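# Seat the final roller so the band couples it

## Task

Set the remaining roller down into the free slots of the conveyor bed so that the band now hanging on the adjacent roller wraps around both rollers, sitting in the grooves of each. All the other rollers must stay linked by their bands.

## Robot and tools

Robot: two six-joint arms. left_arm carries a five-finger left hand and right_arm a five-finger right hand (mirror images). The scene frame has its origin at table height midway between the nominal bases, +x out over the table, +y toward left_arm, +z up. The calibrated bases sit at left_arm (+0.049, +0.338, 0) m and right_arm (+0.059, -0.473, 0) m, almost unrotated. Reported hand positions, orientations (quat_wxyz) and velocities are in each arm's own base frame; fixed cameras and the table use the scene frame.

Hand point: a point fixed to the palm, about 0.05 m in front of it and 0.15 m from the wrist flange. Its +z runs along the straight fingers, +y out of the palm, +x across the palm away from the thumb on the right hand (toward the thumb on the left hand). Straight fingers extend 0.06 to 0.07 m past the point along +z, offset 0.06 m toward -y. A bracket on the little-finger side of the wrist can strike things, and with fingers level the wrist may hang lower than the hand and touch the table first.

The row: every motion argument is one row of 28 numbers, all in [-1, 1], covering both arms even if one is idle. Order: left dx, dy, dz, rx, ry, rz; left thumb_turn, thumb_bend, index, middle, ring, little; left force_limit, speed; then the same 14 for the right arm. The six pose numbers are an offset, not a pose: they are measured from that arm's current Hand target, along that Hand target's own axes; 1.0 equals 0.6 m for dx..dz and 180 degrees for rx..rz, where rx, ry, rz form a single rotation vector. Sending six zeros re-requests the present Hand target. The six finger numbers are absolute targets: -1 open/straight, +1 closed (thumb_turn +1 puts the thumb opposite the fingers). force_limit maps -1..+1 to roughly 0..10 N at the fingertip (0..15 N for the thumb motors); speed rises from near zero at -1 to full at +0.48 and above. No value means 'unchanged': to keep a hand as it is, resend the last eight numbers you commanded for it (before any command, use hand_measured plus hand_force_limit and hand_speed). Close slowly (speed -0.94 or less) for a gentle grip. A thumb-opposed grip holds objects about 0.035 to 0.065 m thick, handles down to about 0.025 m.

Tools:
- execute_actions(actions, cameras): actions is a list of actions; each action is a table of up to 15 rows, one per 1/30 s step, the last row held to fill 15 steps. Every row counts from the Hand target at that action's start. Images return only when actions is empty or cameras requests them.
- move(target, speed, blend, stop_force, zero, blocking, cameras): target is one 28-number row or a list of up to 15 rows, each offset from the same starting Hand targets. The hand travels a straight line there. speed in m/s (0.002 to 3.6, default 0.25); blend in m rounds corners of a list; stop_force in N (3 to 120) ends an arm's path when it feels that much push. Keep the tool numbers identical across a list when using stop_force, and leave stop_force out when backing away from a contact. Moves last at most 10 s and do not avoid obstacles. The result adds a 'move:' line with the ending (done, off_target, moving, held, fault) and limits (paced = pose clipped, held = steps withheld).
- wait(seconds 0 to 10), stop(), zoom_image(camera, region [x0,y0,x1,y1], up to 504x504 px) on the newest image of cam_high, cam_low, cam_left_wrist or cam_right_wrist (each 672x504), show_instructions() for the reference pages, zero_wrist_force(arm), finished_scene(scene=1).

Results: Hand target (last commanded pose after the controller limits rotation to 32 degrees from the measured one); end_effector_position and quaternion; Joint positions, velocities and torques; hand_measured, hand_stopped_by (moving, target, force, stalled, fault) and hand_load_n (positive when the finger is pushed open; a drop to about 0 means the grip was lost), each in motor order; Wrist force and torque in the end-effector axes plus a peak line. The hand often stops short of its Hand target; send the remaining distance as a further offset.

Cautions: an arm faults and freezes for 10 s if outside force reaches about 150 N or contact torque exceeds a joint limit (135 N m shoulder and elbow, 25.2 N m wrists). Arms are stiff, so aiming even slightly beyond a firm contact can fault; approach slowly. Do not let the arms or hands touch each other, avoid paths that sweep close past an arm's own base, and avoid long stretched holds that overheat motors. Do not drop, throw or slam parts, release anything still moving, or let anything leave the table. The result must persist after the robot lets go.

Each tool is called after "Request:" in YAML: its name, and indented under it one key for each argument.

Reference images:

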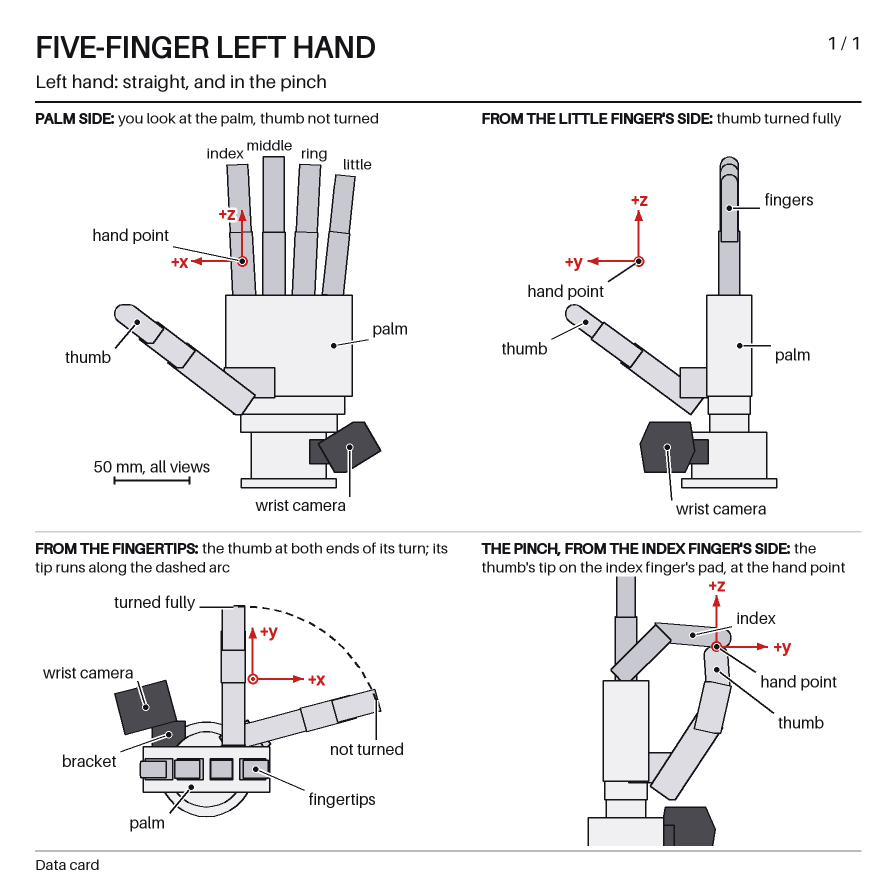

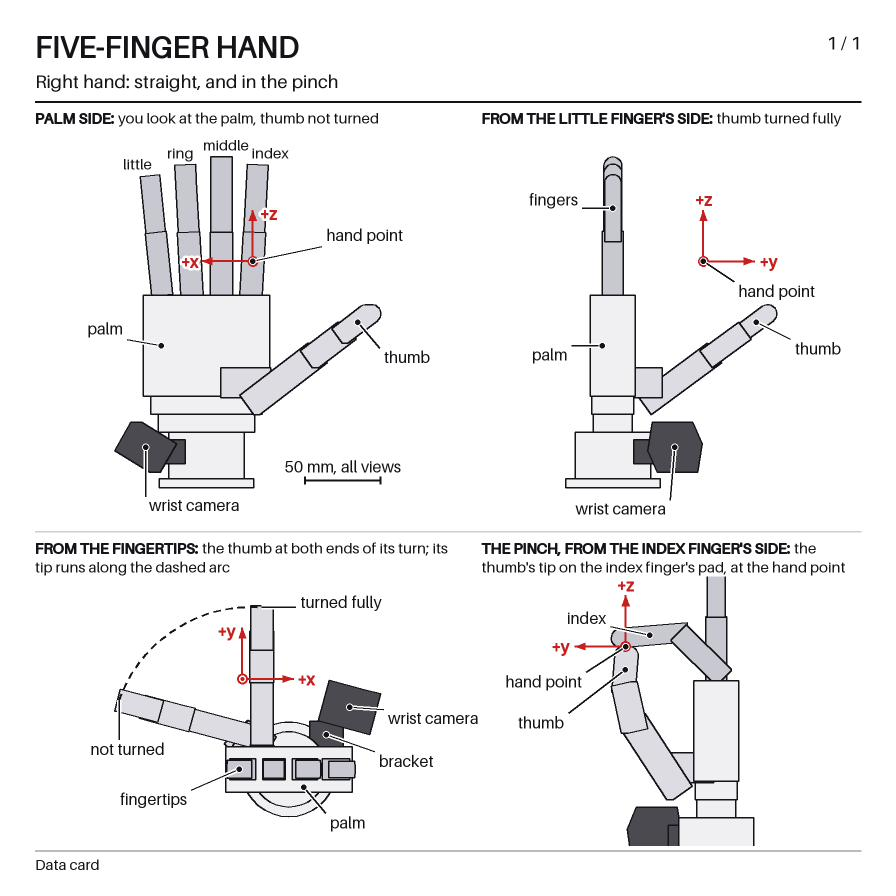

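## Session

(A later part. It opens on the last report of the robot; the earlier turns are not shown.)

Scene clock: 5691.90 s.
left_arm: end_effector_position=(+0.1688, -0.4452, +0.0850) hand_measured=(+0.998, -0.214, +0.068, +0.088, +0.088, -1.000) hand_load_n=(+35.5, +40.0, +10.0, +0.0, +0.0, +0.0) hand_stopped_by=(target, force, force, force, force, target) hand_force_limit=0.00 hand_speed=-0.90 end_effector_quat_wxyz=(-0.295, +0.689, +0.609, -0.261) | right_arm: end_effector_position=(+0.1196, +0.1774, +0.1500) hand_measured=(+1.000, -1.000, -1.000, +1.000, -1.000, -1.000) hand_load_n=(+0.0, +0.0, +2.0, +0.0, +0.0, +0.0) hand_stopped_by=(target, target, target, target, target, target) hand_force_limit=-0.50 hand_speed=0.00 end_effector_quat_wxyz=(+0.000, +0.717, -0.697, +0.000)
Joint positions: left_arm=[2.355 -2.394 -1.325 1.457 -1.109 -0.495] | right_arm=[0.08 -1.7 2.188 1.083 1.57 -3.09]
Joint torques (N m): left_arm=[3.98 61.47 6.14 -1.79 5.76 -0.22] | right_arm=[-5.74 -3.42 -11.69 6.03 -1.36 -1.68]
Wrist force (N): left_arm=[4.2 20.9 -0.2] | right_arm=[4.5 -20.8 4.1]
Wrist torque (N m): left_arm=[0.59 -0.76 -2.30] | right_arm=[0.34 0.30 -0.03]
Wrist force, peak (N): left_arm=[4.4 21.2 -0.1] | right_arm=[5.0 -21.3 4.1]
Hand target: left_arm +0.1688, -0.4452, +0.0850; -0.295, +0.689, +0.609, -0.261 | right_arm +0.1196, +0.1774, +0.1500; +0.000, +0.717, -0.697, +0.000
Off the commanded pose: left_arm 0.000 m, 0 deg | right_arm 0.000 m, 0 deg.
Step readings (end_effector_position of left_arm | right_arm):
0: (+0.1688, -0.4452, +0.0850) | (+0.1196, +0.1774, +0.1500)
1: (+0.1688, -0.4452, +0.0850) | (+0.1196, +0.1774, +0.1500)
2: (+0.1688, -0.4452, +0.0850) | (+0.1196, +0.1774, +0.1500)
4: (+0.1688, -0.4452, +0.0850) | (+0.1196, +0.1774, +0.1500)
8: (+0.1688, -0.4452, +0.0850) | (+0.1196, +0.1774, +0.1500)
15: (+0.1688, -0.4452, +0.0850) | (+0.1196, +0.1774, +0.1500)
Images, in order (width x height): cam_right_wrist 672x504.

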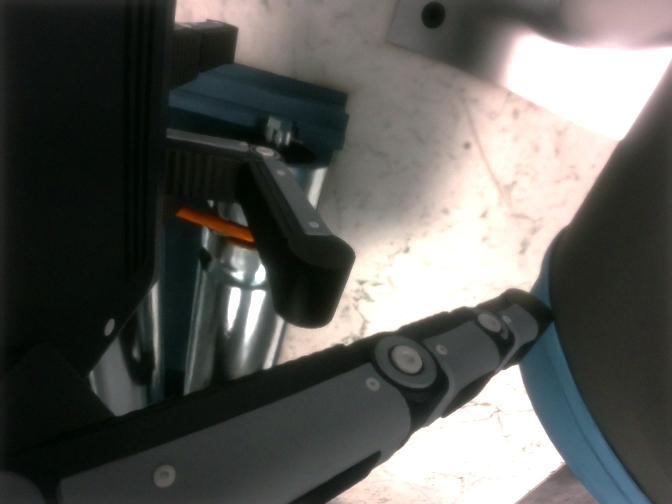

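Request:
move:
  target: [0,0.00602,0.00577,0,0,0,1,0.35,0.5,0.5,0.5,-1,0.0,-0.9,0,0,0.00833,0,0,0,1,-1,-1,1,-1,-1,-0.5,0.0]
  speed: 0.015
  stop_force: 10
  cameras: ["cam_right_wrist"]

Request:
zoom_image:
  camera: "cam_right_wrist"
  region: [220, 70, 350, 200]

Scene clock: 5711.10 s.
left_arm: end_effector_position=(+0.1688, -0.4452, +0.0800) hand_measured=(+0.998, -0.214, +0.068, +0.088, +0.088, -1.000) hand_load_n=(+35.0, +39.5, +10.0, +0.0, +0.0, +0.0) hand_stopped_by=(target, force, force, force, force, target) hand_force_limit=0.00 hand_speed=-0.90 end_effector_quat_wxyz=(-0.295, +0.689, +0.609, -0.261) | right_arm: end_effector_position=(+0.1196, +0.1774, +0.1450) hand_measured=(+1.000, -1.000, -1.000, +1.000, -1.000, -1.000) hand_load_n=(+0.0, +0.0, +2.0, +0.0, +0.0, +0.0) hand_stopped_by=(target, target, target, target, target, target) hand_force_limit=-0.50 hand_speed=0.00 end_effector_quat_wxyz=(+0.000, +0.717, -0.697, +0.000)
Joint positions: left_arm=[2.355 -2.4 -1.327 1.466 -1.109 -0.495] | right_arm=[0.08 -1.694 2.197 1.067 1.57 -3.09]
Joint torques (N m): left_arm=[-0.05 60.88 15.89 -6.96 5.44 -0.16] | right_arm=[-2.03 -18.17 -14.71 9.84 -1.19 -0.32]
Wrist force (N): left_arm=[4.1 20.5 0.2] | right_arm=[4.2 -18.8 1.7]
Wrist torque (N m): left_arm=[0.63 -0.74 -2.27] | right_arm=[0.38 0.29 -0.05]
Wrist force, peak (N): left_arm=[4.5 21.1 -0.1] | right_arm=[4.6 -21.4 3.8]
Hand target: left_arm +0.1688, -0.4452, +0.0800; -0.295, +0.689, +0.609, -0.261 | right_arm +0.1196, +0.1774, +0.1450; +0.000, +0.717, -0.697, +0.000
Off the commanded pose: left_arm 0.000 m, 0 deg | right_arm 0.000 m, 0 deg.
move: done
Images, in order (width x height): cam_right_wrist 672x504.

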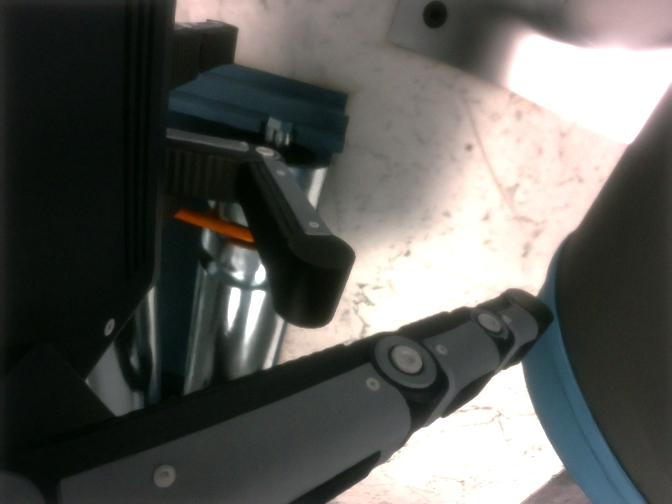

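Scaled by 3.877 from the camera's 672x504 image, which has a finer 960x720 frame.

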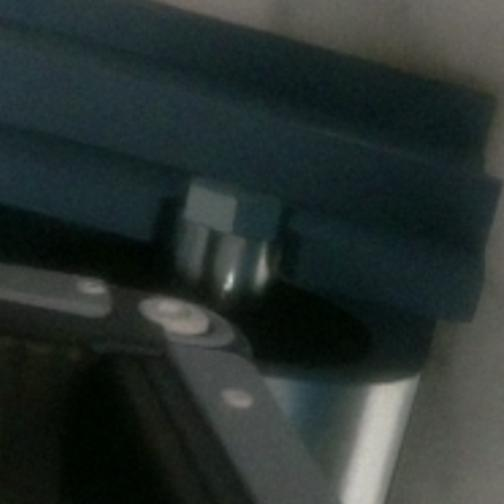

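Request:
move:
  target: [0,0.00361,0.00346,0,0,0,1,0.35,0.5,0.5,0.5,-1,0.0,-0.9,0,0,0.005,0,0,0,1,-1,-1,1,-1,-1,-0.5,0.0]
  speed: 0.01
  stop_force: 8
  cameras: ["cam_right_wrist"]

Request:
zoom_image:
  camera: "cam_right_wrist"
  region: [220, 70, 350, 200]

Scene clock: 5715.47 s.
left_arm: end_effector_position=(+0.1688, -0.4452, +0.0770) hand_measured=(+0.998, -0.214, +0.068, +0.088, +0.088, -1.000) hand_load_n=(+35.0, +39.5, +10.0, +0.0, +0.0, +0.0) hand_stopped_by=(target, force, force, force, force, target) hand_force_limit=0.00 hand_speed=-0.90 end_effector_quat_wxyz=(-0.295, +0.689, +0.609, -0.261) | right_arm: end_effector_position=(+0.1196, +0.1774, +0.1419) hand_measured=(+1.000, -1.000, -1.000, +1.000, -1.000, -1.000) hand_load_n=(+0.5, +0.0, +2.0, +0.0, +0.0, +0.0) hand_stopped_by=(target, target, target, target, target, target) hand_force_limit=-0.50 hand_speed=0.00 end_effector_quat_wxyz=(+0.000, +0.717, -0.697, +0.000)
Joint positions: left_arm=[2.355 -2.404 -1.328 1.471 -1.109 -0.495] | right_arm=[0.08 -1.689 2.202 1.058 1.57 -3.09]
Joint torques (N m): left_arm=[-13.95 51.79 10.64 -6.47 5.14 -0.26] | right_arm=[11.55 -15.3 -15.75 9.46 -1.45 0.89]
Wrist force (N): left_arm=[4.1 20.3 0.1] | right_arm=[4.5 -17.4 0.7]
Wrist torque (N m): left_arm=[0.67 -0.71 -2.26] | right_arm=[0.42 0.27 -0.02]
Wrist force, peak (N): left_arm=[4.3 20.7 0.1] | right_arm=[4.2 -19.1 1.8]
Hand target: left_arm +0.1688, -0.4452, +0.0770; -0.295, +0.689, +0.609, -0.261 | right_arm +0.1196, +0.1774, +0.1420; +0.000, +0.717, -0.697, +0.000
Off the commanded pose: left_arm 0.000 m, 0 deg | right_arm 0.000 m, 0 deg.
move: done
Images, in order (width x height): cam_right_wrist 672x504.

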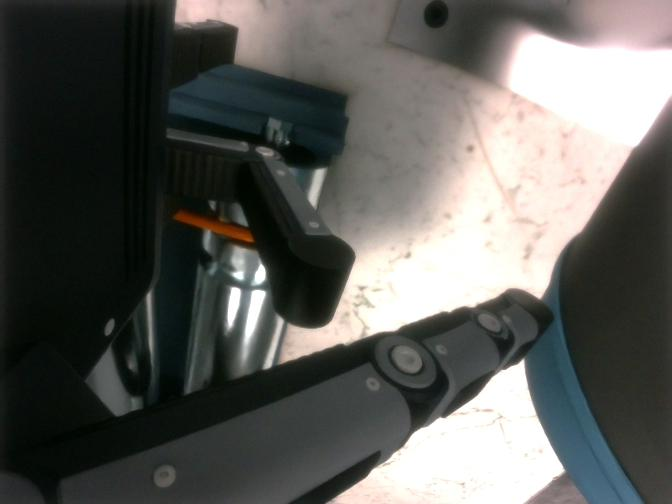

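Scaled by 3.877 from the camera's 672x504 image, which has a finer 960x720 frame.

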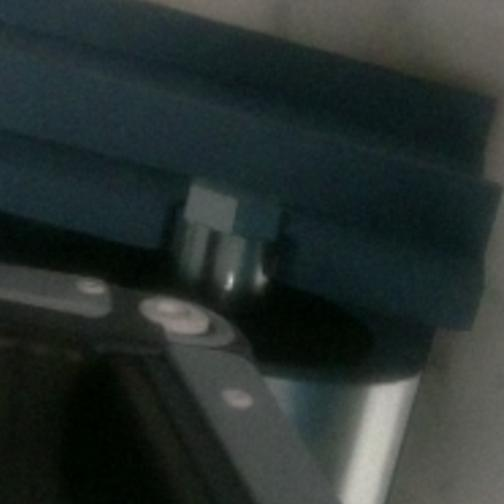

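Request:
move:
  target: [0,0.00481,0.00461,0,0,0,1,0.35,0.5,0.5,0.5,-1,0.0,-0.9,0,0,0.00667,0,0,0,1,-1,-1,1,-1,-1,-0.5,0.0]
  speed: 0.01
  stop_force: 8
  cameras: ["cam_right_wrist", "cam_low"]

Request:
zoom_image:
  camera: "cam_right_wrist"
  region: [220, 70, 350, 200]

Request:
zoom_image:
  camera: "cam_low"
  region: [330, 205, 400, 257]

Scene clock: 5720.63 s.
left_arm: end_effector_position=(+0.1688, -0.4452, +0.0730) hand_measured=(+0.998, -0.214, +0.068, +0.088, +0.088, -1.000) hand_load_n=(+34.5, +40.0, +10.0, +0.0, +0.0, +0.0) hand_stopped_by=(target, force, force, force, force, target) hand_force_limit=0.00 hand_speed=-0.90 end_effector_quat_wxyz=(-0.295, +0.689, +0.609, -0.261) | right_arm: end_effector_position=(+0.1196, +0.1774, +0.1380) hand_measured=(+1.000, -1.000, -1.000, +1.000, -1.000, -1.000) hand_load_n=(+0.0, +0.0, +1.5, +0.0, +0.0, +0.0) hand_stopped_by=(target, target, target, target, target, target) hand_force_limit=-0.50 hand_speed=0.00 end_effector_quat_wxyz=(+0.000, +0.717, -0.697, +0.000)
Joint positions: left_arm=[2.355 -2.41 -1.33 1.478 -1.109 -0.495] | right_arm=[0.08 -1.684 2.208 1.045 1.57 -3.09]
Joint torques (N m): left_arm=[-14.53 62.16 15.93 -7 5.69 -0.48] | right_arm=[14.24 -18.6 -14.96 8.83 -1.7 0.95]
Wrist force (N): left_arm=[4.0 20.1 0.4] | right_arm=[4.0 -16.2 -0.7]
Wrist torque (N m): left_arm=[0.67 -0.70 -2.26] | right_arm=[0.48 0.30 -0.05]
Wrist force, peak (N): left_arm=[4.2 20.5 0.3] | right_arm=[4.7 -17.5 0.7]
Hand target: left_arm +0.1688, -0.4452, +0.0730; -0.295, +0.689, +0.609, -0.261 | right_arm +0.1196, +0.1774, +0.1380; +0.000, +0.717, -0.697, +0.000
Off the commanded pose: left_arm 0.000 m, 0 deg | right_arm 0.000 m, 0 deg.
move: done
Images, in order (width x height): cam_low 672x504, cam_right_wrist 672x504.

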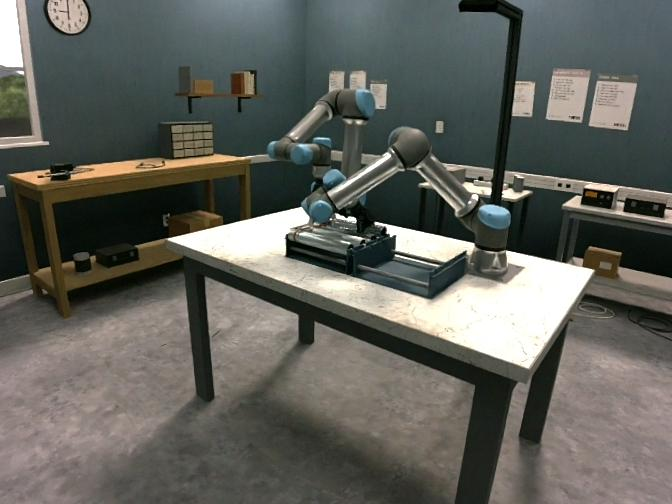

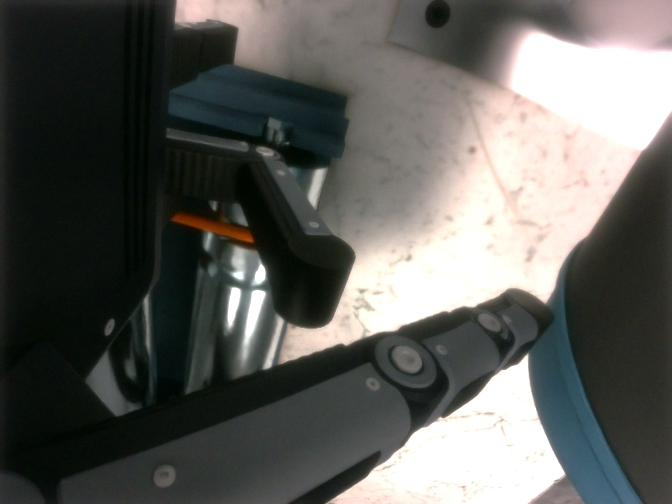

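Scaled by 3.877 from the camera's 672x504 image, which has a finer 960x720 frame.

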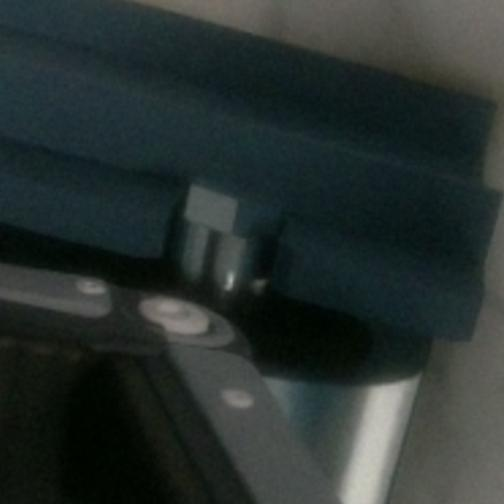

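Scaled by 7.200 from the camera's 672x504 image, which has a finer 960x720 frame.

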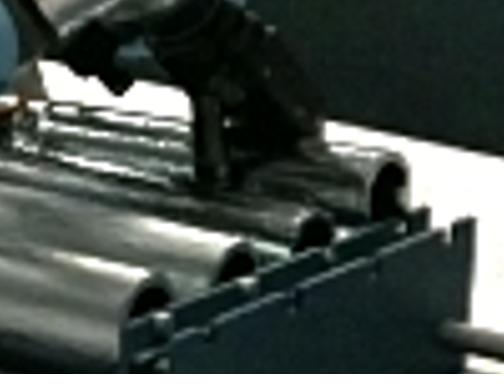

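Request:
move:
  target: [0,0.00752,0.00721,-0.00068,-0.00382,0.00398,1,0.35,0.5,0.5,0.5,-1,0.0,-0.9,0,0,0.00417,0,0,0,1,-1,-1,1,-1,-1,-0.5,0.0]
  speed: 0.01
  stop_force: 10
  cameras: ["cam_right_wrist", "cam_low"]

Request:
zoom_image:
  camera: "cam_right_wrist"
  region: [220, 70, 350, 200]

Request:
zoom_image:
  camera: "cam_low"
  region: [330, 205, 400, 257]

Scene clock: 5727.53 s.
left_arm: end_effector_position=(+0.1688, -0.4452, +0.0677) hand_measured=(+0.998, -0.214, +0.068, +0.088, +0.088, -1.000) hand_load_n=(+32.0, +39.0, +10.0, +0.0, +0.0, +0.0) hand_stopped_by=(target, force, force, force, force, target) hand_force_limit=0.00 hand_speed=-0.90 end_effector_quat_wxyz=(-0.290, +0.691, +0.607, -0.265) | right_arm: end_effector_position=(+0.1196, +0.1774, +0.1354) hand_measured=(+1.000, -1.000, -1.000, +1.000, -1.000, -1.000) hand_load_n=(+0.0, +0.0, +1.0, +0.5, +0.0, +0.0) hand_stopped_by=(target, target, target, target, target, target) hand_force_limit=-0.50 hand_speed=0.00 end_effector_quat_wxyz=(+0.000, +0.717, -0.697, +0.000)
Joint positions: left_arm=[2.359 -2.41 -1.342 1.496 -1.103 -0.484] | right_arm=[0.08 -1.68 2.213 1.037 1.57 -3.09]
Joint torques (N m): left_arm=[-15.54 58.33 17.06 -5.09 -1.47 -0.31] | right_arm=[14.98 -11.61 -10.73 7.87 0.64 1.14]
Wrist force (N): left_arm=[0.9 11.8 -5.6] | right_arm=[0.0 -15.2 -6.8]
Wrist torque (N m): left_arm=[0.55 -0.61 -2.26] | right_arm=[0.81 0.03 -0.27]
Wrist force, peak (N): left_arm=[2.5 21.2 0.3] | right_arm=[0.7 -16.4 -7.3]
Hand target: left_arm +0.1688, -0.4452, +0.0677; -0.290, +0.691, +0.607, -0.265 (not the last commanded pose) | right_arm +0.1196, +0.1774, +0.1355; +0.000, +0.717, -0.697, +0.000
Off the commanded pose: left_arm 0.001 m, 0 deg | right_arm 0.000 m, 0 deg.
move: contact (left_arm)
Images, in order (width x height): cam_low 672x504, cam_right_wrist 672x504.

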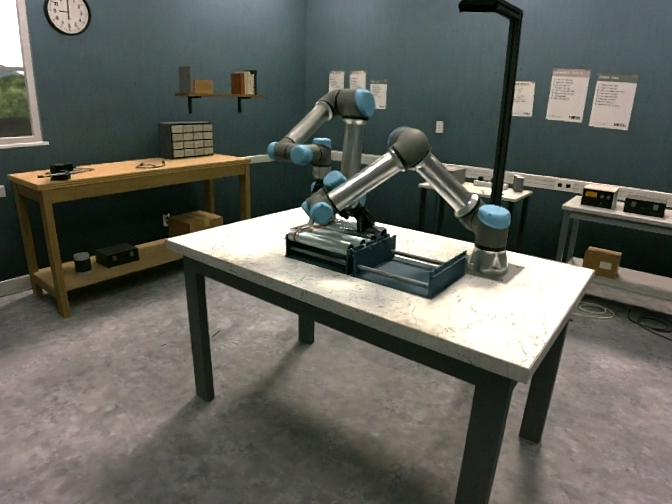

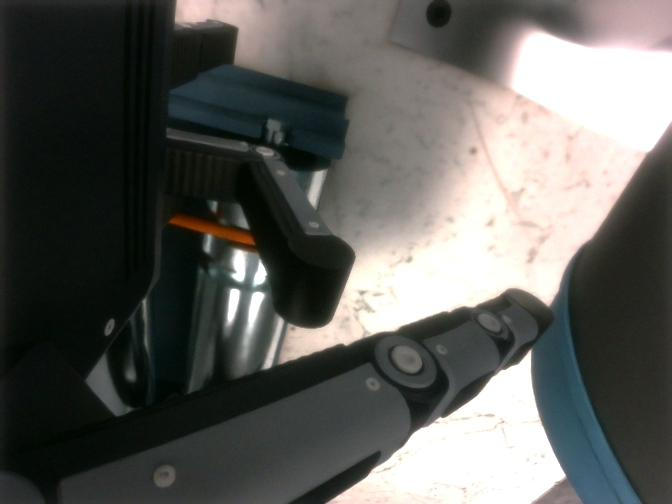

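Scaled by 3.877 from the camera's 672x504 image, which has a finer 960x720 frame.

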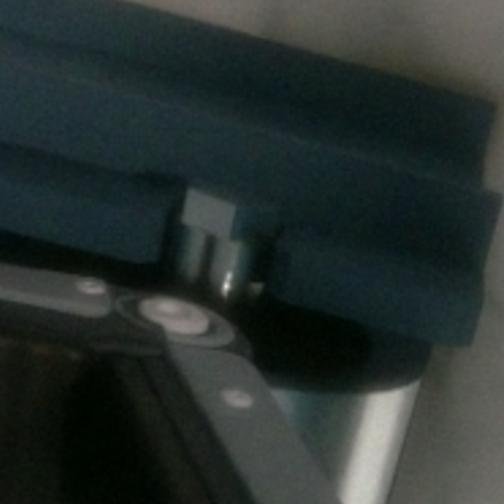

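Scaled by 7.200 from the camera's 672x504 image, which has a finer 960x720 frame.

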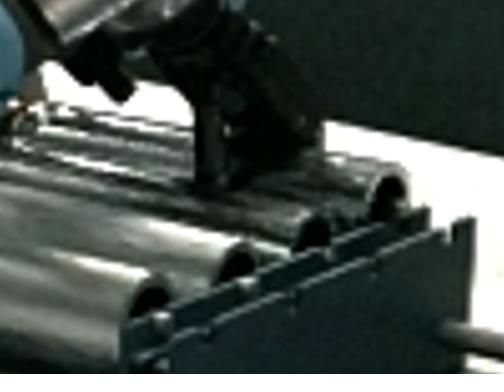

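Request:
zoom_image:
  camera: "cam_low"
  region: [362, 218, 402, 248]

Request:
zoom_image:
  camera: "cam_right_wrist"
  region: [160, 180, 280, 300]

Scaled by 12.600 from the camera's 672x504 image, which has a finer 960x720 frame.

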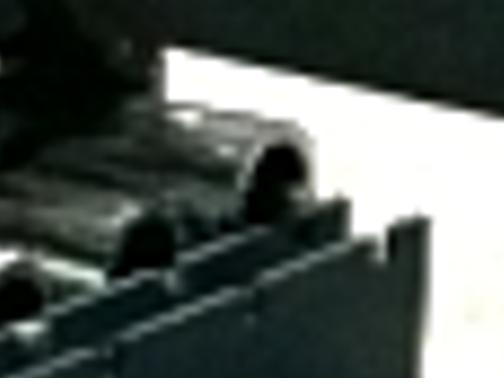

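Scaled by 4.200 from the camera's 672x504 image, which has a finer 960x720 frame.

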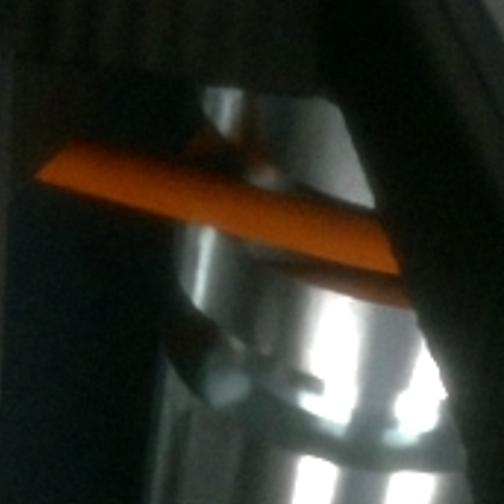

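Request:
move:
  target: [-0.0003,-0.00172,0.00179,0,0,0,1,0.35,0.5,0.5,0.5,-1,0.0,-0.9,0,0,0,0,0,0,1,-1,-1,1,-1,-1,-0.5,0.0]
  speed: 0.01

Request:
move:
  target: [-0.0003,-0.00172,0.00179,0,0,0,1,0.35,0.5,0.5,0.5,-1,0.0,-0.9,0,0,0,0,0,0,1,-1,-1,1,-1,-1,-0.5,0.0]
  speed: 0.01

Scene clock: 5756.90 s.
left_arm: end_effector_position=(+0.1672, -0.4452, +0.0677) hand_measured=(+0.998, -0.216, +0.068, +0.088, +0.088, -1.000) hand_load_n=(+33.5, +41.0, +11.0, +0.5, +0.0, +0.0) hand_stopped_by=(target, force, force, force, force, target) hand_force_limit=0.00 hand_speed=-0.90 end_effector_quat_wxyz=(-0.290, +0.691, +0.607, -0.265) | right_arm: end_effector_position=(+0.1196, +0.1774, +0.1355) hand_measured=(+1.000, -1.000, -1.000, +1.000, -1.000, -1.000) hand_load_n=(+0.0, -0.5, +1.5, +0.0, +0.0, +0.0) hand_stopped_by=(target, target, target, target, target, target) hand_force_limit=-0.50 hand_speed=0.00 end_effector_quat_wxyz=(+0.000, +0.717, -0.697, +0.000)
Joint positions: left_arm=[2.357 -2.409 -1.345 1.498 -1.102 -0.486] | right_arm=[0.08 -1.68 2.213 1.038 1.57 -3.09]
Joint torques (N m): left_arm=[-13.08 60.47 8.1 -2.6 4.55 -0.1] | right_arm=[12.63 -16.07 -13.09 6.24 0.54 1.03]
Wrist force (N): left_arm=[-0.3 22.0 -0.6] | right_arm=[-0.5 -15.5 -3.7]
Wrist torque (N m): left_arm=[0.87 -0.67 -2.26] | right_arm=[0.59 -0.01 -0.32]
Wrist force, peak (N): left_arm=[-0.8 22.2 -0.8] | right_arm=[0.1 -15.7 -6.9]
Hand target: left_arm +0.1673, -0.4452, +0.0677; -0.290, +0.691, +0.607, -0.265 | right_arm +0.1196, +0.1774, +0.1355; +0.000, +0.717, -0.697, +0.000
Off the commanded pose: left_arm 0.000 m, 0 deg | right_arm 0.000 m, 0 deg.
move: done

Scene clock: 5757.60 s.
left_arm: end_effector_position=(+0.1657, -0.4452, +0.0677) hand_measured=(+0.998, -0.218, +0.068, +0.088, +0.088, -1.000) hand_load_n=(+33.5, +42.0, +11.5, +0.0, +0.0, +0.0) hand_stopped_by=(target, force, force, force, force, target) hand_force_limit=0.00 hand_speed=-0.90 end_effector_quat_wxyz=(-0.290, +0.691, +0.607, -0.265) | right_arm: end_effector_position=(+0.1196, +0.1774, +0.1355) hand_measured=(+1.000, -1.000, -1.000, +1.000, -1.000, -1.000) hand_load_n=(+0.0, +0.0, +1.5, +0.0, +0.0, +0.0) hand_stopped_by=(target, target, target, target, target, target) hand_force_limit=-0.50 hand_speed=0.00 end_effector_quat_wxyz=(+0.000, +0.717, -0.697, +0.000)
Joint positions: left_arm=[2.355 -2.407 -1.348 1.5 -1.101 -0.488] | right_arm=[0.08 -1.68 2.213 1.038 1.57 -3.09]
Joint torques (N m): left_arm=[-14.31 59.03 7.52 -2.7 4.16 -0.25] | right_arm=[13.6 -16.53 -13.75 4.75 0.31 1.17]
Wrist force (N): left_arm=[-1.1 22.6 -1.2] | right_arm=[-1.1 -15.3 -2.9]
Wrist torque (N m): left_arm=[0.90 -0.70 -2.32] | right_arm=[0.62 -0.03 -0.35]
Wrist force, peak (N): left_arm=[-1.6 22.8 -1.3] | right_arm=[-0.8 -15.7 -3.1]
Hand target: left_arm +0.1658, -0.4452, +0.0677; -0.290, +0.691, +0.607, -0.265 | right_arm +0.1196, +0.1774, +0.1355; +0.000, +0.717, -0.697, +0.000
Off the commanded pose: left_arm 0.000 m, 0 deg | right_arm 0.000 m, 0 deg.
move: done

Request:
wait:
  seconds: 0.1
  cameras: ["cam_low"]

Request:
zoom_image:
  camera: "cam_low"
  region: [362, 218, 402, 248]

Scene clock: 5759.77 s.
left_arm: end_effector_position=(+0.1658, -0.4452, +0.0677) hand_measured=(+0.998, -0.218, +0.068, +0.088, +0.088, -1.000) hand_load_n=(+34.0, +42.0, +11.0, +0.0, +0.0, +0.0) hand_stopped_by=(target, force, force, force, force, target) hand_force_limit=0.00 hand_speed=-0.90 end_effector_quat_wxyz=(-0.290, +0.691, +0.607, -0.265) | right_arm: end_effector_position=(+0.1196, +0.1774, +0.1355) hand_measured=(+1.000, -1.000, -1.000, +1.000, -1.000, -1.000) hand_load_n=(+0.0, +0.0, +1.5, +0.0, +0.0, +0.0) hand_stopped_by=(target, target, target, target, target, target) hand_force_limit=-0.50 hand_speed=0.00 end_effector_quat_wxyz=(+0.000, +0.717, -0.697, +0.000)
Joint positions: left_arm=[2.355 -2.407 -1.348 1.5 -1.101 -0.488] | right_arm=[0.08 -1.68 2.213 1.038 1.57 -3.09]
Joint torques (N m): left_arm=[3.24 40.7 15.05 -7.28 -0.76 1.98] | right_arm=[12.91 -16.48 -13.78 3.55 0.45 0.67]
Wrist force (N): left_arm=[-1.3 22.5 -1.0] | right_arm=[-1.2 -15.2 -2.8]
Wrist torque (N m): left_arm=[0.87 -0.66 -2.33] | right_arm=[0.60 -0.01 -0.36]
Wrist force, peak (N): left_arm=[-1.2 22.9 -1.2] | right_arm=[-1.2 -15.7 -3.0]
Hand target: left_arm +0.1658, -0.4452, +0.0677; -0.290, +0.691, +0.607, -0.265 | right_arm +0.1196, +0.1774, +0.1355; +0.000, +0.717, -0.697, +0.000
Off the commanded pose: left_arm 0.000 m, 0 deg | right_arm 0.000 m, 0 deg.
wait: 0.10 s; at rest from the start
Images, in order (width x height): cam_low 672x504.

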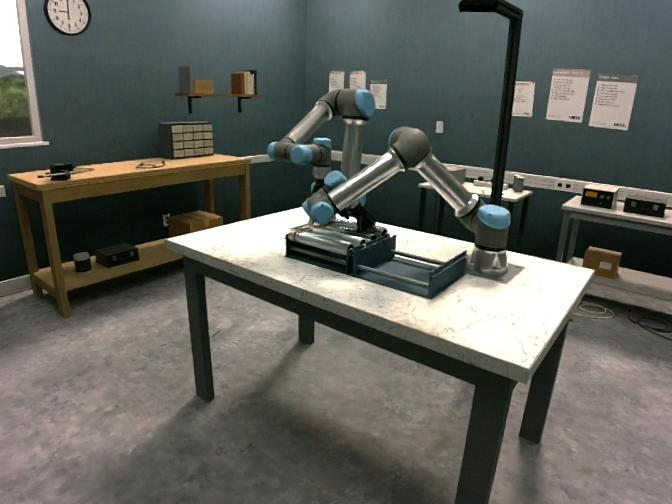

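Scaled by 12.600 from the camera's 672x504 image, which has a finer 960x720 frame.

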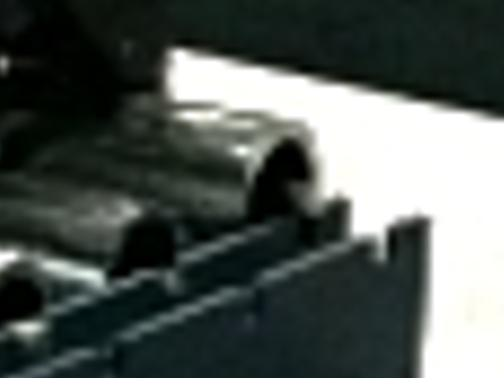

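Request:
move:
  target: [-0.0003,-0.00088,0.0026,0,0,0,1,0.35,0.5,0.5,0.5,-1,0.0,-0.9,0,0,0,0,0,0,1,-1,-1,1,-1,-1,-0.5,0.0]
  speed: 0.01

Request:
move:
  target: [-0.0003,-0.00088,0.0026,0,0,0,1,0.35,0.5,0.5,0.5,-1,0.0,-0.9,0,0,0,0,0,0,1,-1,-1,1,-1,-1,-0.5,0.0]
  speed: 0.01
  cameras: ["cam_low"]

Request:
zoom_image:
  camera: "cam_low"
  region: [362, 218, 402, 248]

Scene clock: 5765.27 s.
left_arm: end_effector_position=(+0.1642, -0.4452, +0.0670) hand_measured=(+0.998, -0.222, +0.068, +0.088, +0.088, -1.000) hand_load_n=(+33.5, +42.0, +12.0, +0.0, +0.0, +0.0) hand_stopped_by=(target, force, force, force, force, target) hand_force_limit=0.00 hand_speed=-0.90 end_effector_quat_wxyz=(-0.290, +0.691, +0.607, -0.265) | right_arm: end_effector_position=(+0.1196, +0.1774, +0.1355) hand_measured=(+1.000, -1.000, -1.000, +1.000, -1.000, -1.000) hand_load_n=(+0.0, +0.0, +1.5, +0.0, +0.0, +0.0) hand_stopped_by=(target, target, target, target, target, target) hand_force_limit=-0.50 hand_speed=0.00 end_effector_quat_wxyz=(+0.000, +0.717, -0.697, +0.000)
Joint positions: left_arm=[2.353 -2.407 -1.351 1.504 -1.099 -0.489] | right_arm=[0.08 -1.68 2.213 1.037 1.57 -3.09]
Joint torques (N m): left_arm=[-14.7 60.69 7.65 -3.18 4.15 -0.25] | right_arm=[12.94 -16.37 -12.08 4.51 0.43 0.82]
Wrist force (N): left_arm=[-2.2 23.0 -2.2] | right_arm=[-2.2 -13.6 -0.8]
Wrist torque (N m): left_arm=[0.89 -0.74 -2.35] | right_arm=[0.44 -0.08 -0.43]
Wrist force, peak (N): left_arm=[-2.2 23.0 -2.2] | right_arm=[-1.7 -16.1 -1.2]
Hand target: left_arm +0.1643, -0.4452, +0.0670; -0.290, +0.691, +0.607, -0.265 | right_arm +0.1196, +0.1774, +0.1355; +0.000, +0.717, -0.697, +0.000
Off the commanded pose: left_arm 0.000 m, 0 deg | right_arm 0.000 m, 0 deg.
move: done

Scene clock: 5765.97 s.
left_arm: end_effector_position=(+0.1627, -0.4452, +0.0663) hand_measured=(+0.998, -0.226, +0.068, +0.088, +0.088, -1.000) hand_load_n=(+33.5, +42.0, +12.0, +0.0, +0.0, +0.0) hand_stopped_by=(target, force, force, force, force, target) hand_force_limit=0.00 hand_speed=-0.90 end_effector_quat_wxyz=(-0.290, +0.691, +0.607, -0.265) | right_arm: end_effector_position=(+0.1196, +0.1774, +0.1355) hand_measured=(+1.000, -1.000, -1.000, +1.000, -1.000, -1.000) hand_load_n=(+0.0, +0.0, +1.0, +0.0, +0.0, +0.0) hand_stopped_by=(target, target, target, target, target, target) hand_force_limit=-0.50 hand_speed=0.00 end_effector_quat_wxyz=(+0.000, +0.717, -0.697, +0.000)
Joint positions: left_arm=[2.351 -2.406 -1.354 1.507 -1.098 -0.491] | right_arm=[0.08 -1.68 2.213 1.037 1.57 -3.09]
Joint torques (N m): left_arm=[-14.82 60.24 7.1 -3.15 4.36 -0.3] | right_arm=[12.13 -16.1 -13.73 5.79 0.51 0.87]
Wrist force (N): left_arm=[-1.5 22.8 -2.6] | right_arm=[-2.8 -10.5 -0.5]
Wrist torque (N m): left_arm=[0.85 -0.79 -2.29] | right_arm=[0.39 -0.10 -0.45]
Wrist force, peak (N): left_arm=[-1.9 23.0 -2.6] | right_arm=[-2.3 -13.7 -0.7]
Hand target: left_arm +0.1627, -0.4452, +0.0664; -0.290, +0.691, +0.607, -0.265 | right_arm +0.1196, +0.1774, +0.1355; +0.000, +0.717, -0.697, +0.000
Off the commanded pose: left_arm 0.000 m, 0 deg | right_arm 0.000 m, 0 deg.
move: done
Images, in order (width x height): cam_low 672x504.

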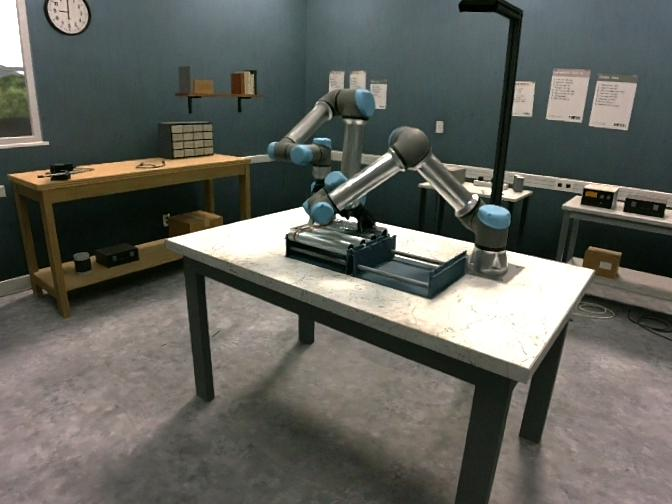

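Scaled by 12.600 from the camera's 672x504 image, which has a finer 960x720 frame.

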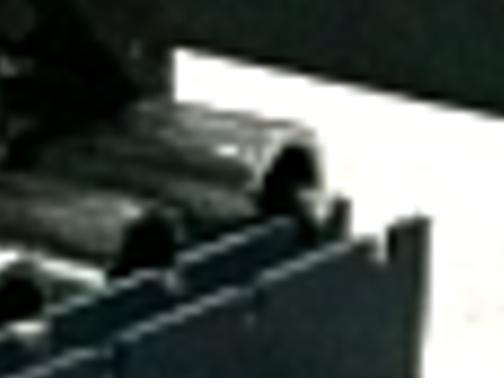

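Request:
move:
  target: [-0.0001,0.00184,0.00291,0,0,0,1,0.35,0.5,0.5,0.5,-1,0.0,-0.9,0,0,0,0,0,0,1,-1,-1,1,-1,-1,-0.5,0.0]
  speed: 0.01

Request:
move:
  target: [0,0.00241,0.00231,0,0,0,1,0.35,0.5,0.5,0.5,-1,0.0,-0.9,0,0,0,0,0,0,1,-1,-1,1,-1,-1,-0.5,0.0]
  speed: 0.01
  stop_force: 10
  cameras: ["cam_low", "cam_right_wrist"]

Request:
zoom_image:
  camera: "cam_low"
  region: [362, 218, 402, 248]

Request:
zoom_image:
  camera: "cam_right_wrist"
  region: [220, 70, 350, 200]

Scene clock: 5770.57 s.
left_arm: end_effector_position=(+0.1623, -0.4452, +0.0643) hand_measured=(+0.998, -0.228, +0.068, +0.088, +0.088, -1.000) hand_load_n=(+31.0, +42.0, +8.0, +0.0, +0.0, +0.0) hand_stopped_by=(target, force, force, force, force, target) hand_force_limit=0.00 hand_speed=-0.90 end_effector_quat_wxyz=(-0.290, +0.691, +0.607, -0.265) | right_arm: end_effector_position=(+0.1196, +0.1774, +0.1355) hand_measured=(+1.000, -1.000, -1.000, +1.000, -1.000, -1.000) hand_load_n=(+0.0, +0.0, +1.0, +0.0, +0.0, -0.5) hand_stopped_by=(target, target, target, target, target, target) hand_force_limit=-0.50 hand_speed=0.00 end_effector_quat_wxyz=(+0.000, +0.717, -0.697, +0.000)
Joint positions: left_arm=[2.351 -2.408 -1.355 1.511 -1.098 -0.491] | right_arm=[0.08 -1.68 2.213 1.038 1.57 -3.09]
Joint torques (N m): left_arm=[-24.31 32.49 -0.15 -1.84 7.46 -0.64] | right_arm=[11.31 -16.22 -12.84 7.51 0.41 0.72]
Wrist force (N): left_arm=[6.7 25.4 -24.4] | right_arm=[-0.5 -11.7 3.8]
Wrist torque (N m): left_arm=[1.33 -1.02 -1.80] | right_arm=[0.15 -0.05 -0.34]
Wrist force, peak (N): left_arm=[6.7 25.4 -24.4] | right_arm=[-0.5 -11.9 3.8]
Hand target: left_arm +0.1622, -0.4453, +0.0643; -0.290, +0.691, +0.607, -0.265 | right_arm +0.1196, +0.1774, +0.1355; +0.000, +0.717, -0.697, +0.000
Off the commanded pose: left_arm 0.000 m, 0 deg | right_arm 0.000 m, 0 deg.
move: done

Scene clock: 5771.63 s.
left_arm: end_effector_position=(+0.1622, -0.4453, +0.0623) hand_measured=(+0.998, -0.236, +0.068, +0.088, +0.088, -1.000) hand_load_n=(+29.0, +42.0, +4.5, +0.0, +0.0, +0.0) hand_stopped_by=(target, force, force, force, force, target) hand_force_limit=0.00 hand_speed=-0.90 end_effector_quat_wxyz=(-0.290, +0.691, +0.607, -0.265) | right_arm: end_effector_position=(+0.1196, +0.1774, +0.1355) hand_measured=(+1.000, -1.000, -1.000, +1.000, -1.000, -1.000) hand_load_n=(+0.0, +0.0, +1.0, +0.0, +0.0, +0.0) hand_stopped_by=(target, target, target, target, target, target) hand_force_limit=-0.50 hand_speed=0.00 end_effector_quat_wxyz=(+0.000, +0.717, -0.697, +0.000)
Joint positions: left_arm=[2.351 -2.411 -1.356 1.515 -1.098 -0.491] | right_arm=[0.08 -1.68 2.213 1.038 1.57 -3.09]
Joint torques (N m): left_arm=[-28.47 51.74 2.71 -7.88 10.97 -0.85] | right_arm=[11.54 -17.34 -14.58 7.32 0.54 0.72]
Wrist force (N): left_arm=[14.3 40.6 -24.2] | right_arm=[0.6 -9.4 0.1]
Wrist torque (N m): left_arm=[1.79 -0.87 -1.38] | right_arm=[0.33 0.15 -0.26]
Wrist force, peak (N): left_arm=[14.5 40.7 -24.4] | right_arm=[-0.6 -11.8 3.5]
Hand target: left_arm +0.1622, -0.4453, +0.0623; -0.290, +0.691, +0.607, -0.265 | right_arm +0.1196, +0.1774, +0.1355; +0.000, +0.717, -0.697, +0.000
Off the commanded pose: left_arm 0.000 m, 0 deg | right_arm 0.000 m, 0 deg.
move: done
Images, in order (width x height): cam_low 672x504, cam_right_wrist 672x504.

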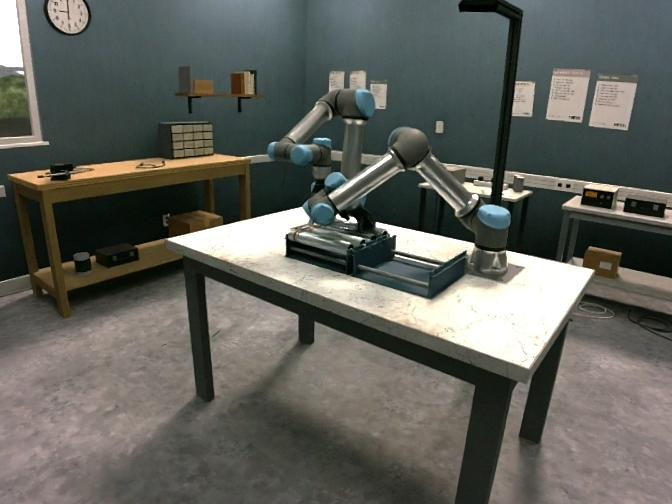

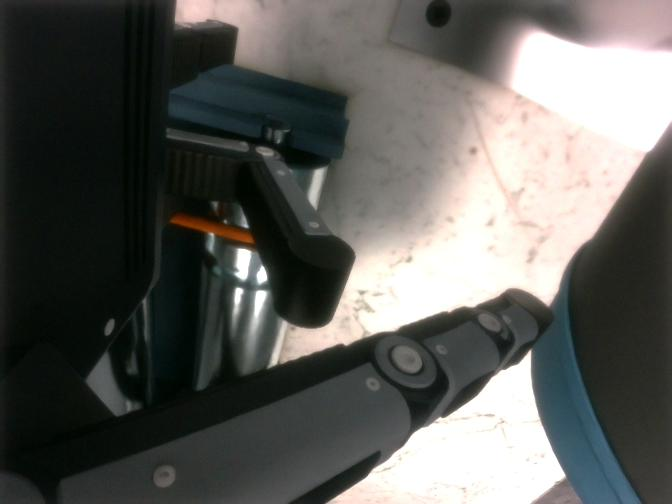

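Scaled by 12.600 from the camera's 672x504 image, which has a finer 960x720 frame.

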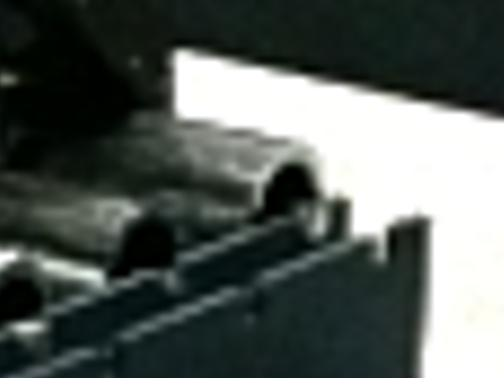

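Scaled by 3.877 from the camera's 672x504 image, which has a finer 960x720 frame.

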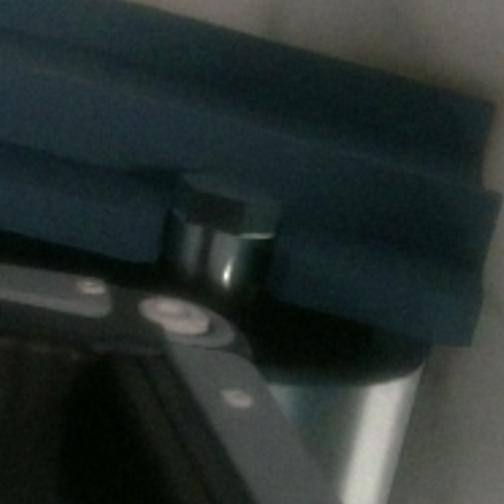

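Request:
move:
  target: [0.00041,0.00229,-0.00239,0,0,0,1,0.35,0.5,0.5,0.5,-1,0.0,-0.9,0,0,0,0,0,0,1,-1,-1,1,-1,-1,-0.5,0.0]
  speed: 0.01

Scene clock: 5776.67 s.
left_arm: end_effector_position=(+0.1642, -0.4453, +0.0623) hand_measured=(+0.998, -0.236, +0.068, +0.088, +0.088, -1.000) hand_load_n=(+26.0, +35.0, +15.0, +0.0, +0.0, +0.0) hand_stopped_by=(target, force, force, force, force, target) hand_force_limit=0.00 hand_speed=-0.90 end_effector_quat_wxyz=(-0.290, +0.691, +0.607, -0.265) | right_arm: end_effector_position=(+0.1196, +0.1774, +0.1355) hand_measured=(+1.000, -1.000, -1.000, +1.000, -1.000, -1.000) hand_load_n=(+0.0, -0.5, +1.5, +0.0, +0.0, -0.5) hand_stopped_by=(target, target, target, target, target, target) hand_force_limit=-0.50 hand_speed=0.00 end_effector_quat_wxyz=(+0.000, +0.717, -0.697, +0.000)
Joint positions: left_arm=[2.353 -2.413 -1.352 1.512 -1.099 -0.489] | right_arm=[0.08 -1.68 2.213 1.038 1.57 -3.09]
Joint torques (N m): left_arm=[9.63 41.51 20.94 -4.07 -1.15 2.96] | right_arm=[11.92 -16.07 -13.1 5.26 -2.37 0.58]
Wrist force (N): left_arm=[7.6 5.8 11.5] | right_arm=[5.4 -14.2 -0.7]
Wrist torque (N m): left_arm=[-0.24 -0.63 -1.63] | right_arm=[0.44 0.32 -0.02]
Wrist force, peak (N): left_arm=[14.4 41.4 -23.7] | right_arm=[6.4 -14.8 -0.3]
Hand target: left_arm +0.1642, -0.4453, +0.0623; -0.290, +0.691, +0.607, -0.265 | right_arm +0.1196, +0.1774, +0.1355; +0.000, +0.717, -0.697, +0.000
Off the commanded pose: left_arm 0.000 m, 0 deg | right_arm 0.000 m, 0 deg.
move: done

Request:
move:
  target: [0,0.00241,0.00231,0,0,0,1,0.35,0.5,0.5,0.5,-1,0.0,-0.9,0,0,0.0033,0,0,0,1,-1,-1,1,-1,-1,-0.5,0.0]
  speed: 0.01
  stop_force: 8
  cameras: ["cam_low", "cam_right_wrist"]

Request:
zoom_image:
  camera: "cam_low"
  region: [362, 218, 402, 248]

Request:
zoom_image:
  camera: "cam_right_wrist"
  region: [220, 70, 350, 200]

Scene clock: 5782.47 s.
left_arm: end_effector_position=(+0.1643, -0.4453, +0.0603) hand_measured=(+0.998, -0.236, +0.068, +0.088, +0.088, -1.000) hand_load_n=(+23.5, +34.5, +15.0, +0.0, +0.0, +0.0) hand_stopped_by=(target, force, force, force, force, target) hand_force_limit=0.00 hand_speed=-0.90 end_effector_quat_wxyz=(-0.290, +0.691, +0.607, -0.265) | right_arm: end_effector_position=(+0.1196, +0.1774, +0.1335) hand_measured=(+1.000, -1.000, -1.000, +1.000, -1.000, -1.000) hand_load_n=(+0.0, +0.0, +1.0, +0.0, +0.0, +0.0) hand_stopped_by=(target, target, target, target, target, target) hand_force_limit=-0.50 hand_speed=0.00 end_effector_quat_wxyz=(+0.000, +0.717, -0.697, +0.000)
Joint positions: left_arm=[2.353 -2.416 -1.353 1.515 -1.099 -0.489] | right_arm=[0.08 -1.677 2.216 1.031 1.57 -3.09]
Joint torques (N m): left_arm=[-1.35 43.08 8.68 -2.86 1.2 0.63] | right_arm=[10.97 -9.75 -9.91 7.7 0.9 0.76]
Wrist force (N): left_arm=[2.3 1.8 5.8] | right_arm=[0.1 -13.8 -5.7]
Wrist torque (N m): left_arm=[-0.21 -0.64 -1.69] | right_arm=[0.72 -0.02 -0.30]
Wrist force, peak (N): left_arm=[9.4 3.8 14.1] | right_arm=[5.6 -14.3 -1.0]
Hand target: left_arm +0.1642, -0.4453, +0.0603; -0.290, +0.691, +0.607, -0.265 | right_arm +0.1196, +0.1774, +0.1335; +0.000, +0.717, -0.697, +0.000
Off the commanded pose: left_arm 0.000 m, 0 deg | right_arm 0.000 m, 0 deg.
move: done
Images, in order (width x height): cam_low 672x504, cam_right_wrist 672x504.

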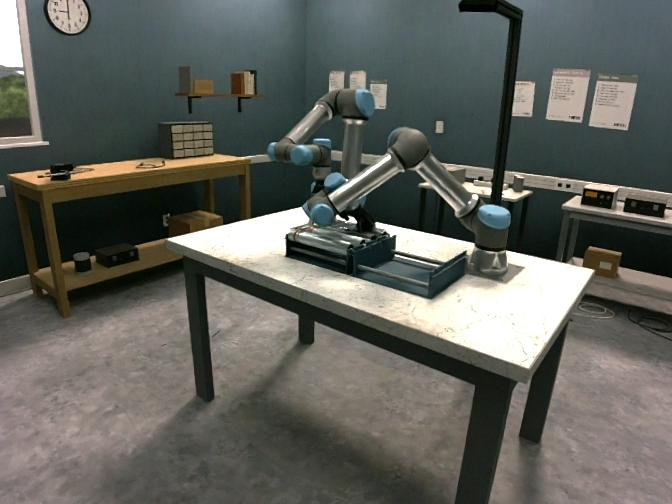

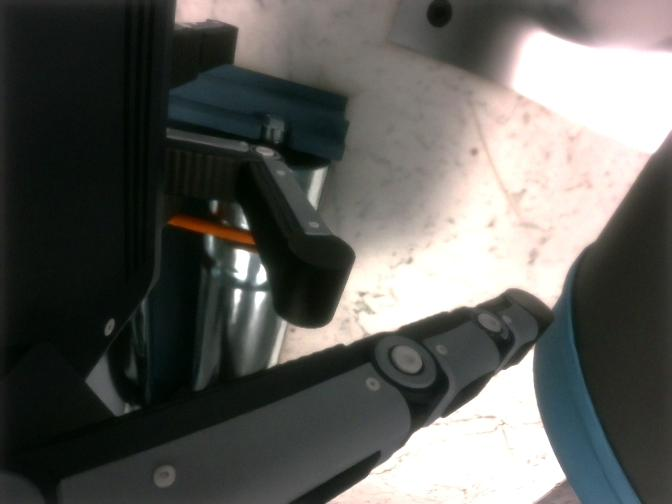

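Scaled by 12.600 from the camera's 672x504 image, which has a finer 960x720 frame.

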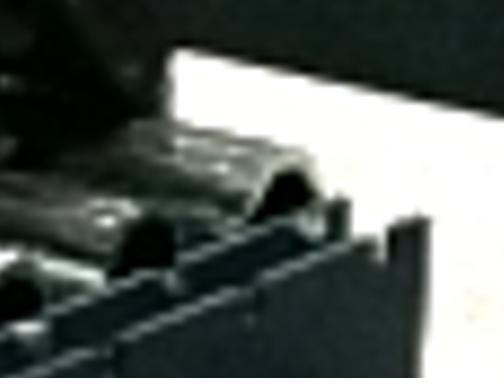

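Scaled by 3.877 from the camera's 672x504 image, which has a finer 960x720 frame.

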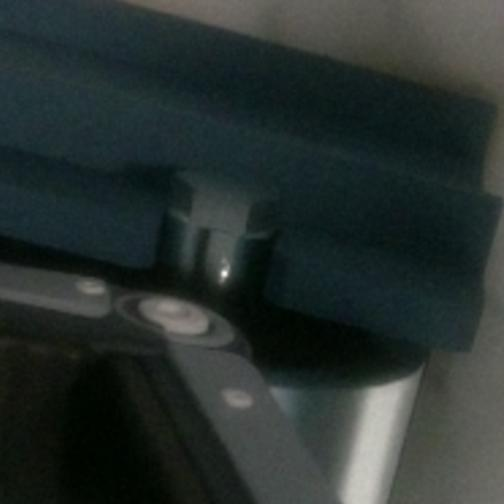

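Request:
zoom_image:
  camera: "cam_low"
  region: [374, 224, 398, 242]

Scaled by 21.000 from the camera's 672x504 image, which has a finer 960x720 frame.

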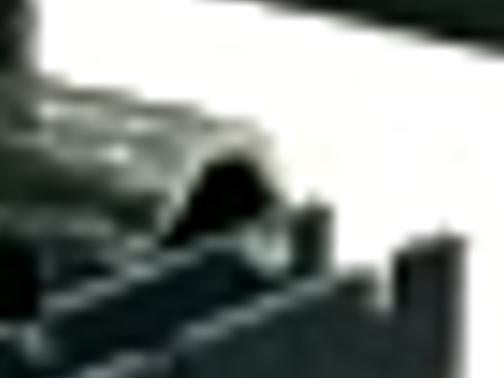

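Request:
move:
  target: [0,0.0012,0.00115,0,0,0,1,0.35,0.5,0.5,0.5,-1,0.0,-0.9,0,0,0.00167,0,0,0,1,-1,-1,1,-1,-1,-0.5,0.0]
  speed: 0.01
  stop_force: 8

Scene clock: 5792.20 s.
left_arm: end_effector_position=(+0.1642, -0.4453, +0.0593) hand_measured=(+0.998, -0.236, +0.068, +0.088, +0.088, -1.000) hand_load_n=(+23.0, +34.0, +15.0, +0.0, +0.0, +0.0) hand_stopped_by=(target, force, force, force, force, target) hand_force_limit=0.00 hand_speed=-0.90 end_effector_quat_wxyz=(-0.290, +0.691, +0.607, -0.265) | right_arm: end_effector_position=(+0.1196, +0.1774, +0.1325) hand_measured=(+1.000, -1.000, -1.000, +1.000, -1.000, -1.000) hand_load_n=(+0.0, -0.5, +1.5, +0.0, +0.0, +0.0) hand_stopped_by=(target, target, target, target, target, target) hand_force_limit=-0.50 hand_speed=0.00 end_effector_quat_wxyz=(+0.000, +0.717, -0.697, +0.000)
Joint positions: left_arm=[2.353 -2.418 -1.353 1.517 -1.099 -0.489] | right_arm=[0.08 -1.675 2.218 1.028 1.57 -3.09]
Joint torques (N m): left_arm=[-7.32 38.8 8.92 -0.98 3.34 0.62] | right_arm=[13.4 -5.87 -5.28 5.65 0.52 1.16]
Wrist force (N): left_arm=[2.3 2.6 5.2] | right_arm=[-0.5 -14.1 -5.8]
Wrist torque (N m): left_arm=[-0.13 -0.65 -1.67] | right_arm=[0.70 0.04 -0.34]
Wrist force, peak (N): left_arm=[2.4 2.3 6.1] | right_arm=[-0.1 -14.7 -5.9]
Hand target: left_arm +0.1642, -0.4453, +0.0593; -0.290, +0.691, +0.607, -0.265 | right_arm +0.1196, +0.1774, +0.1325; +0.000, +0.717, -0.697, +0.000
Off the commanded pose: left_arm 0.000 m, 0 deg | right_arm 0.000 m, 0 deg.
move: done


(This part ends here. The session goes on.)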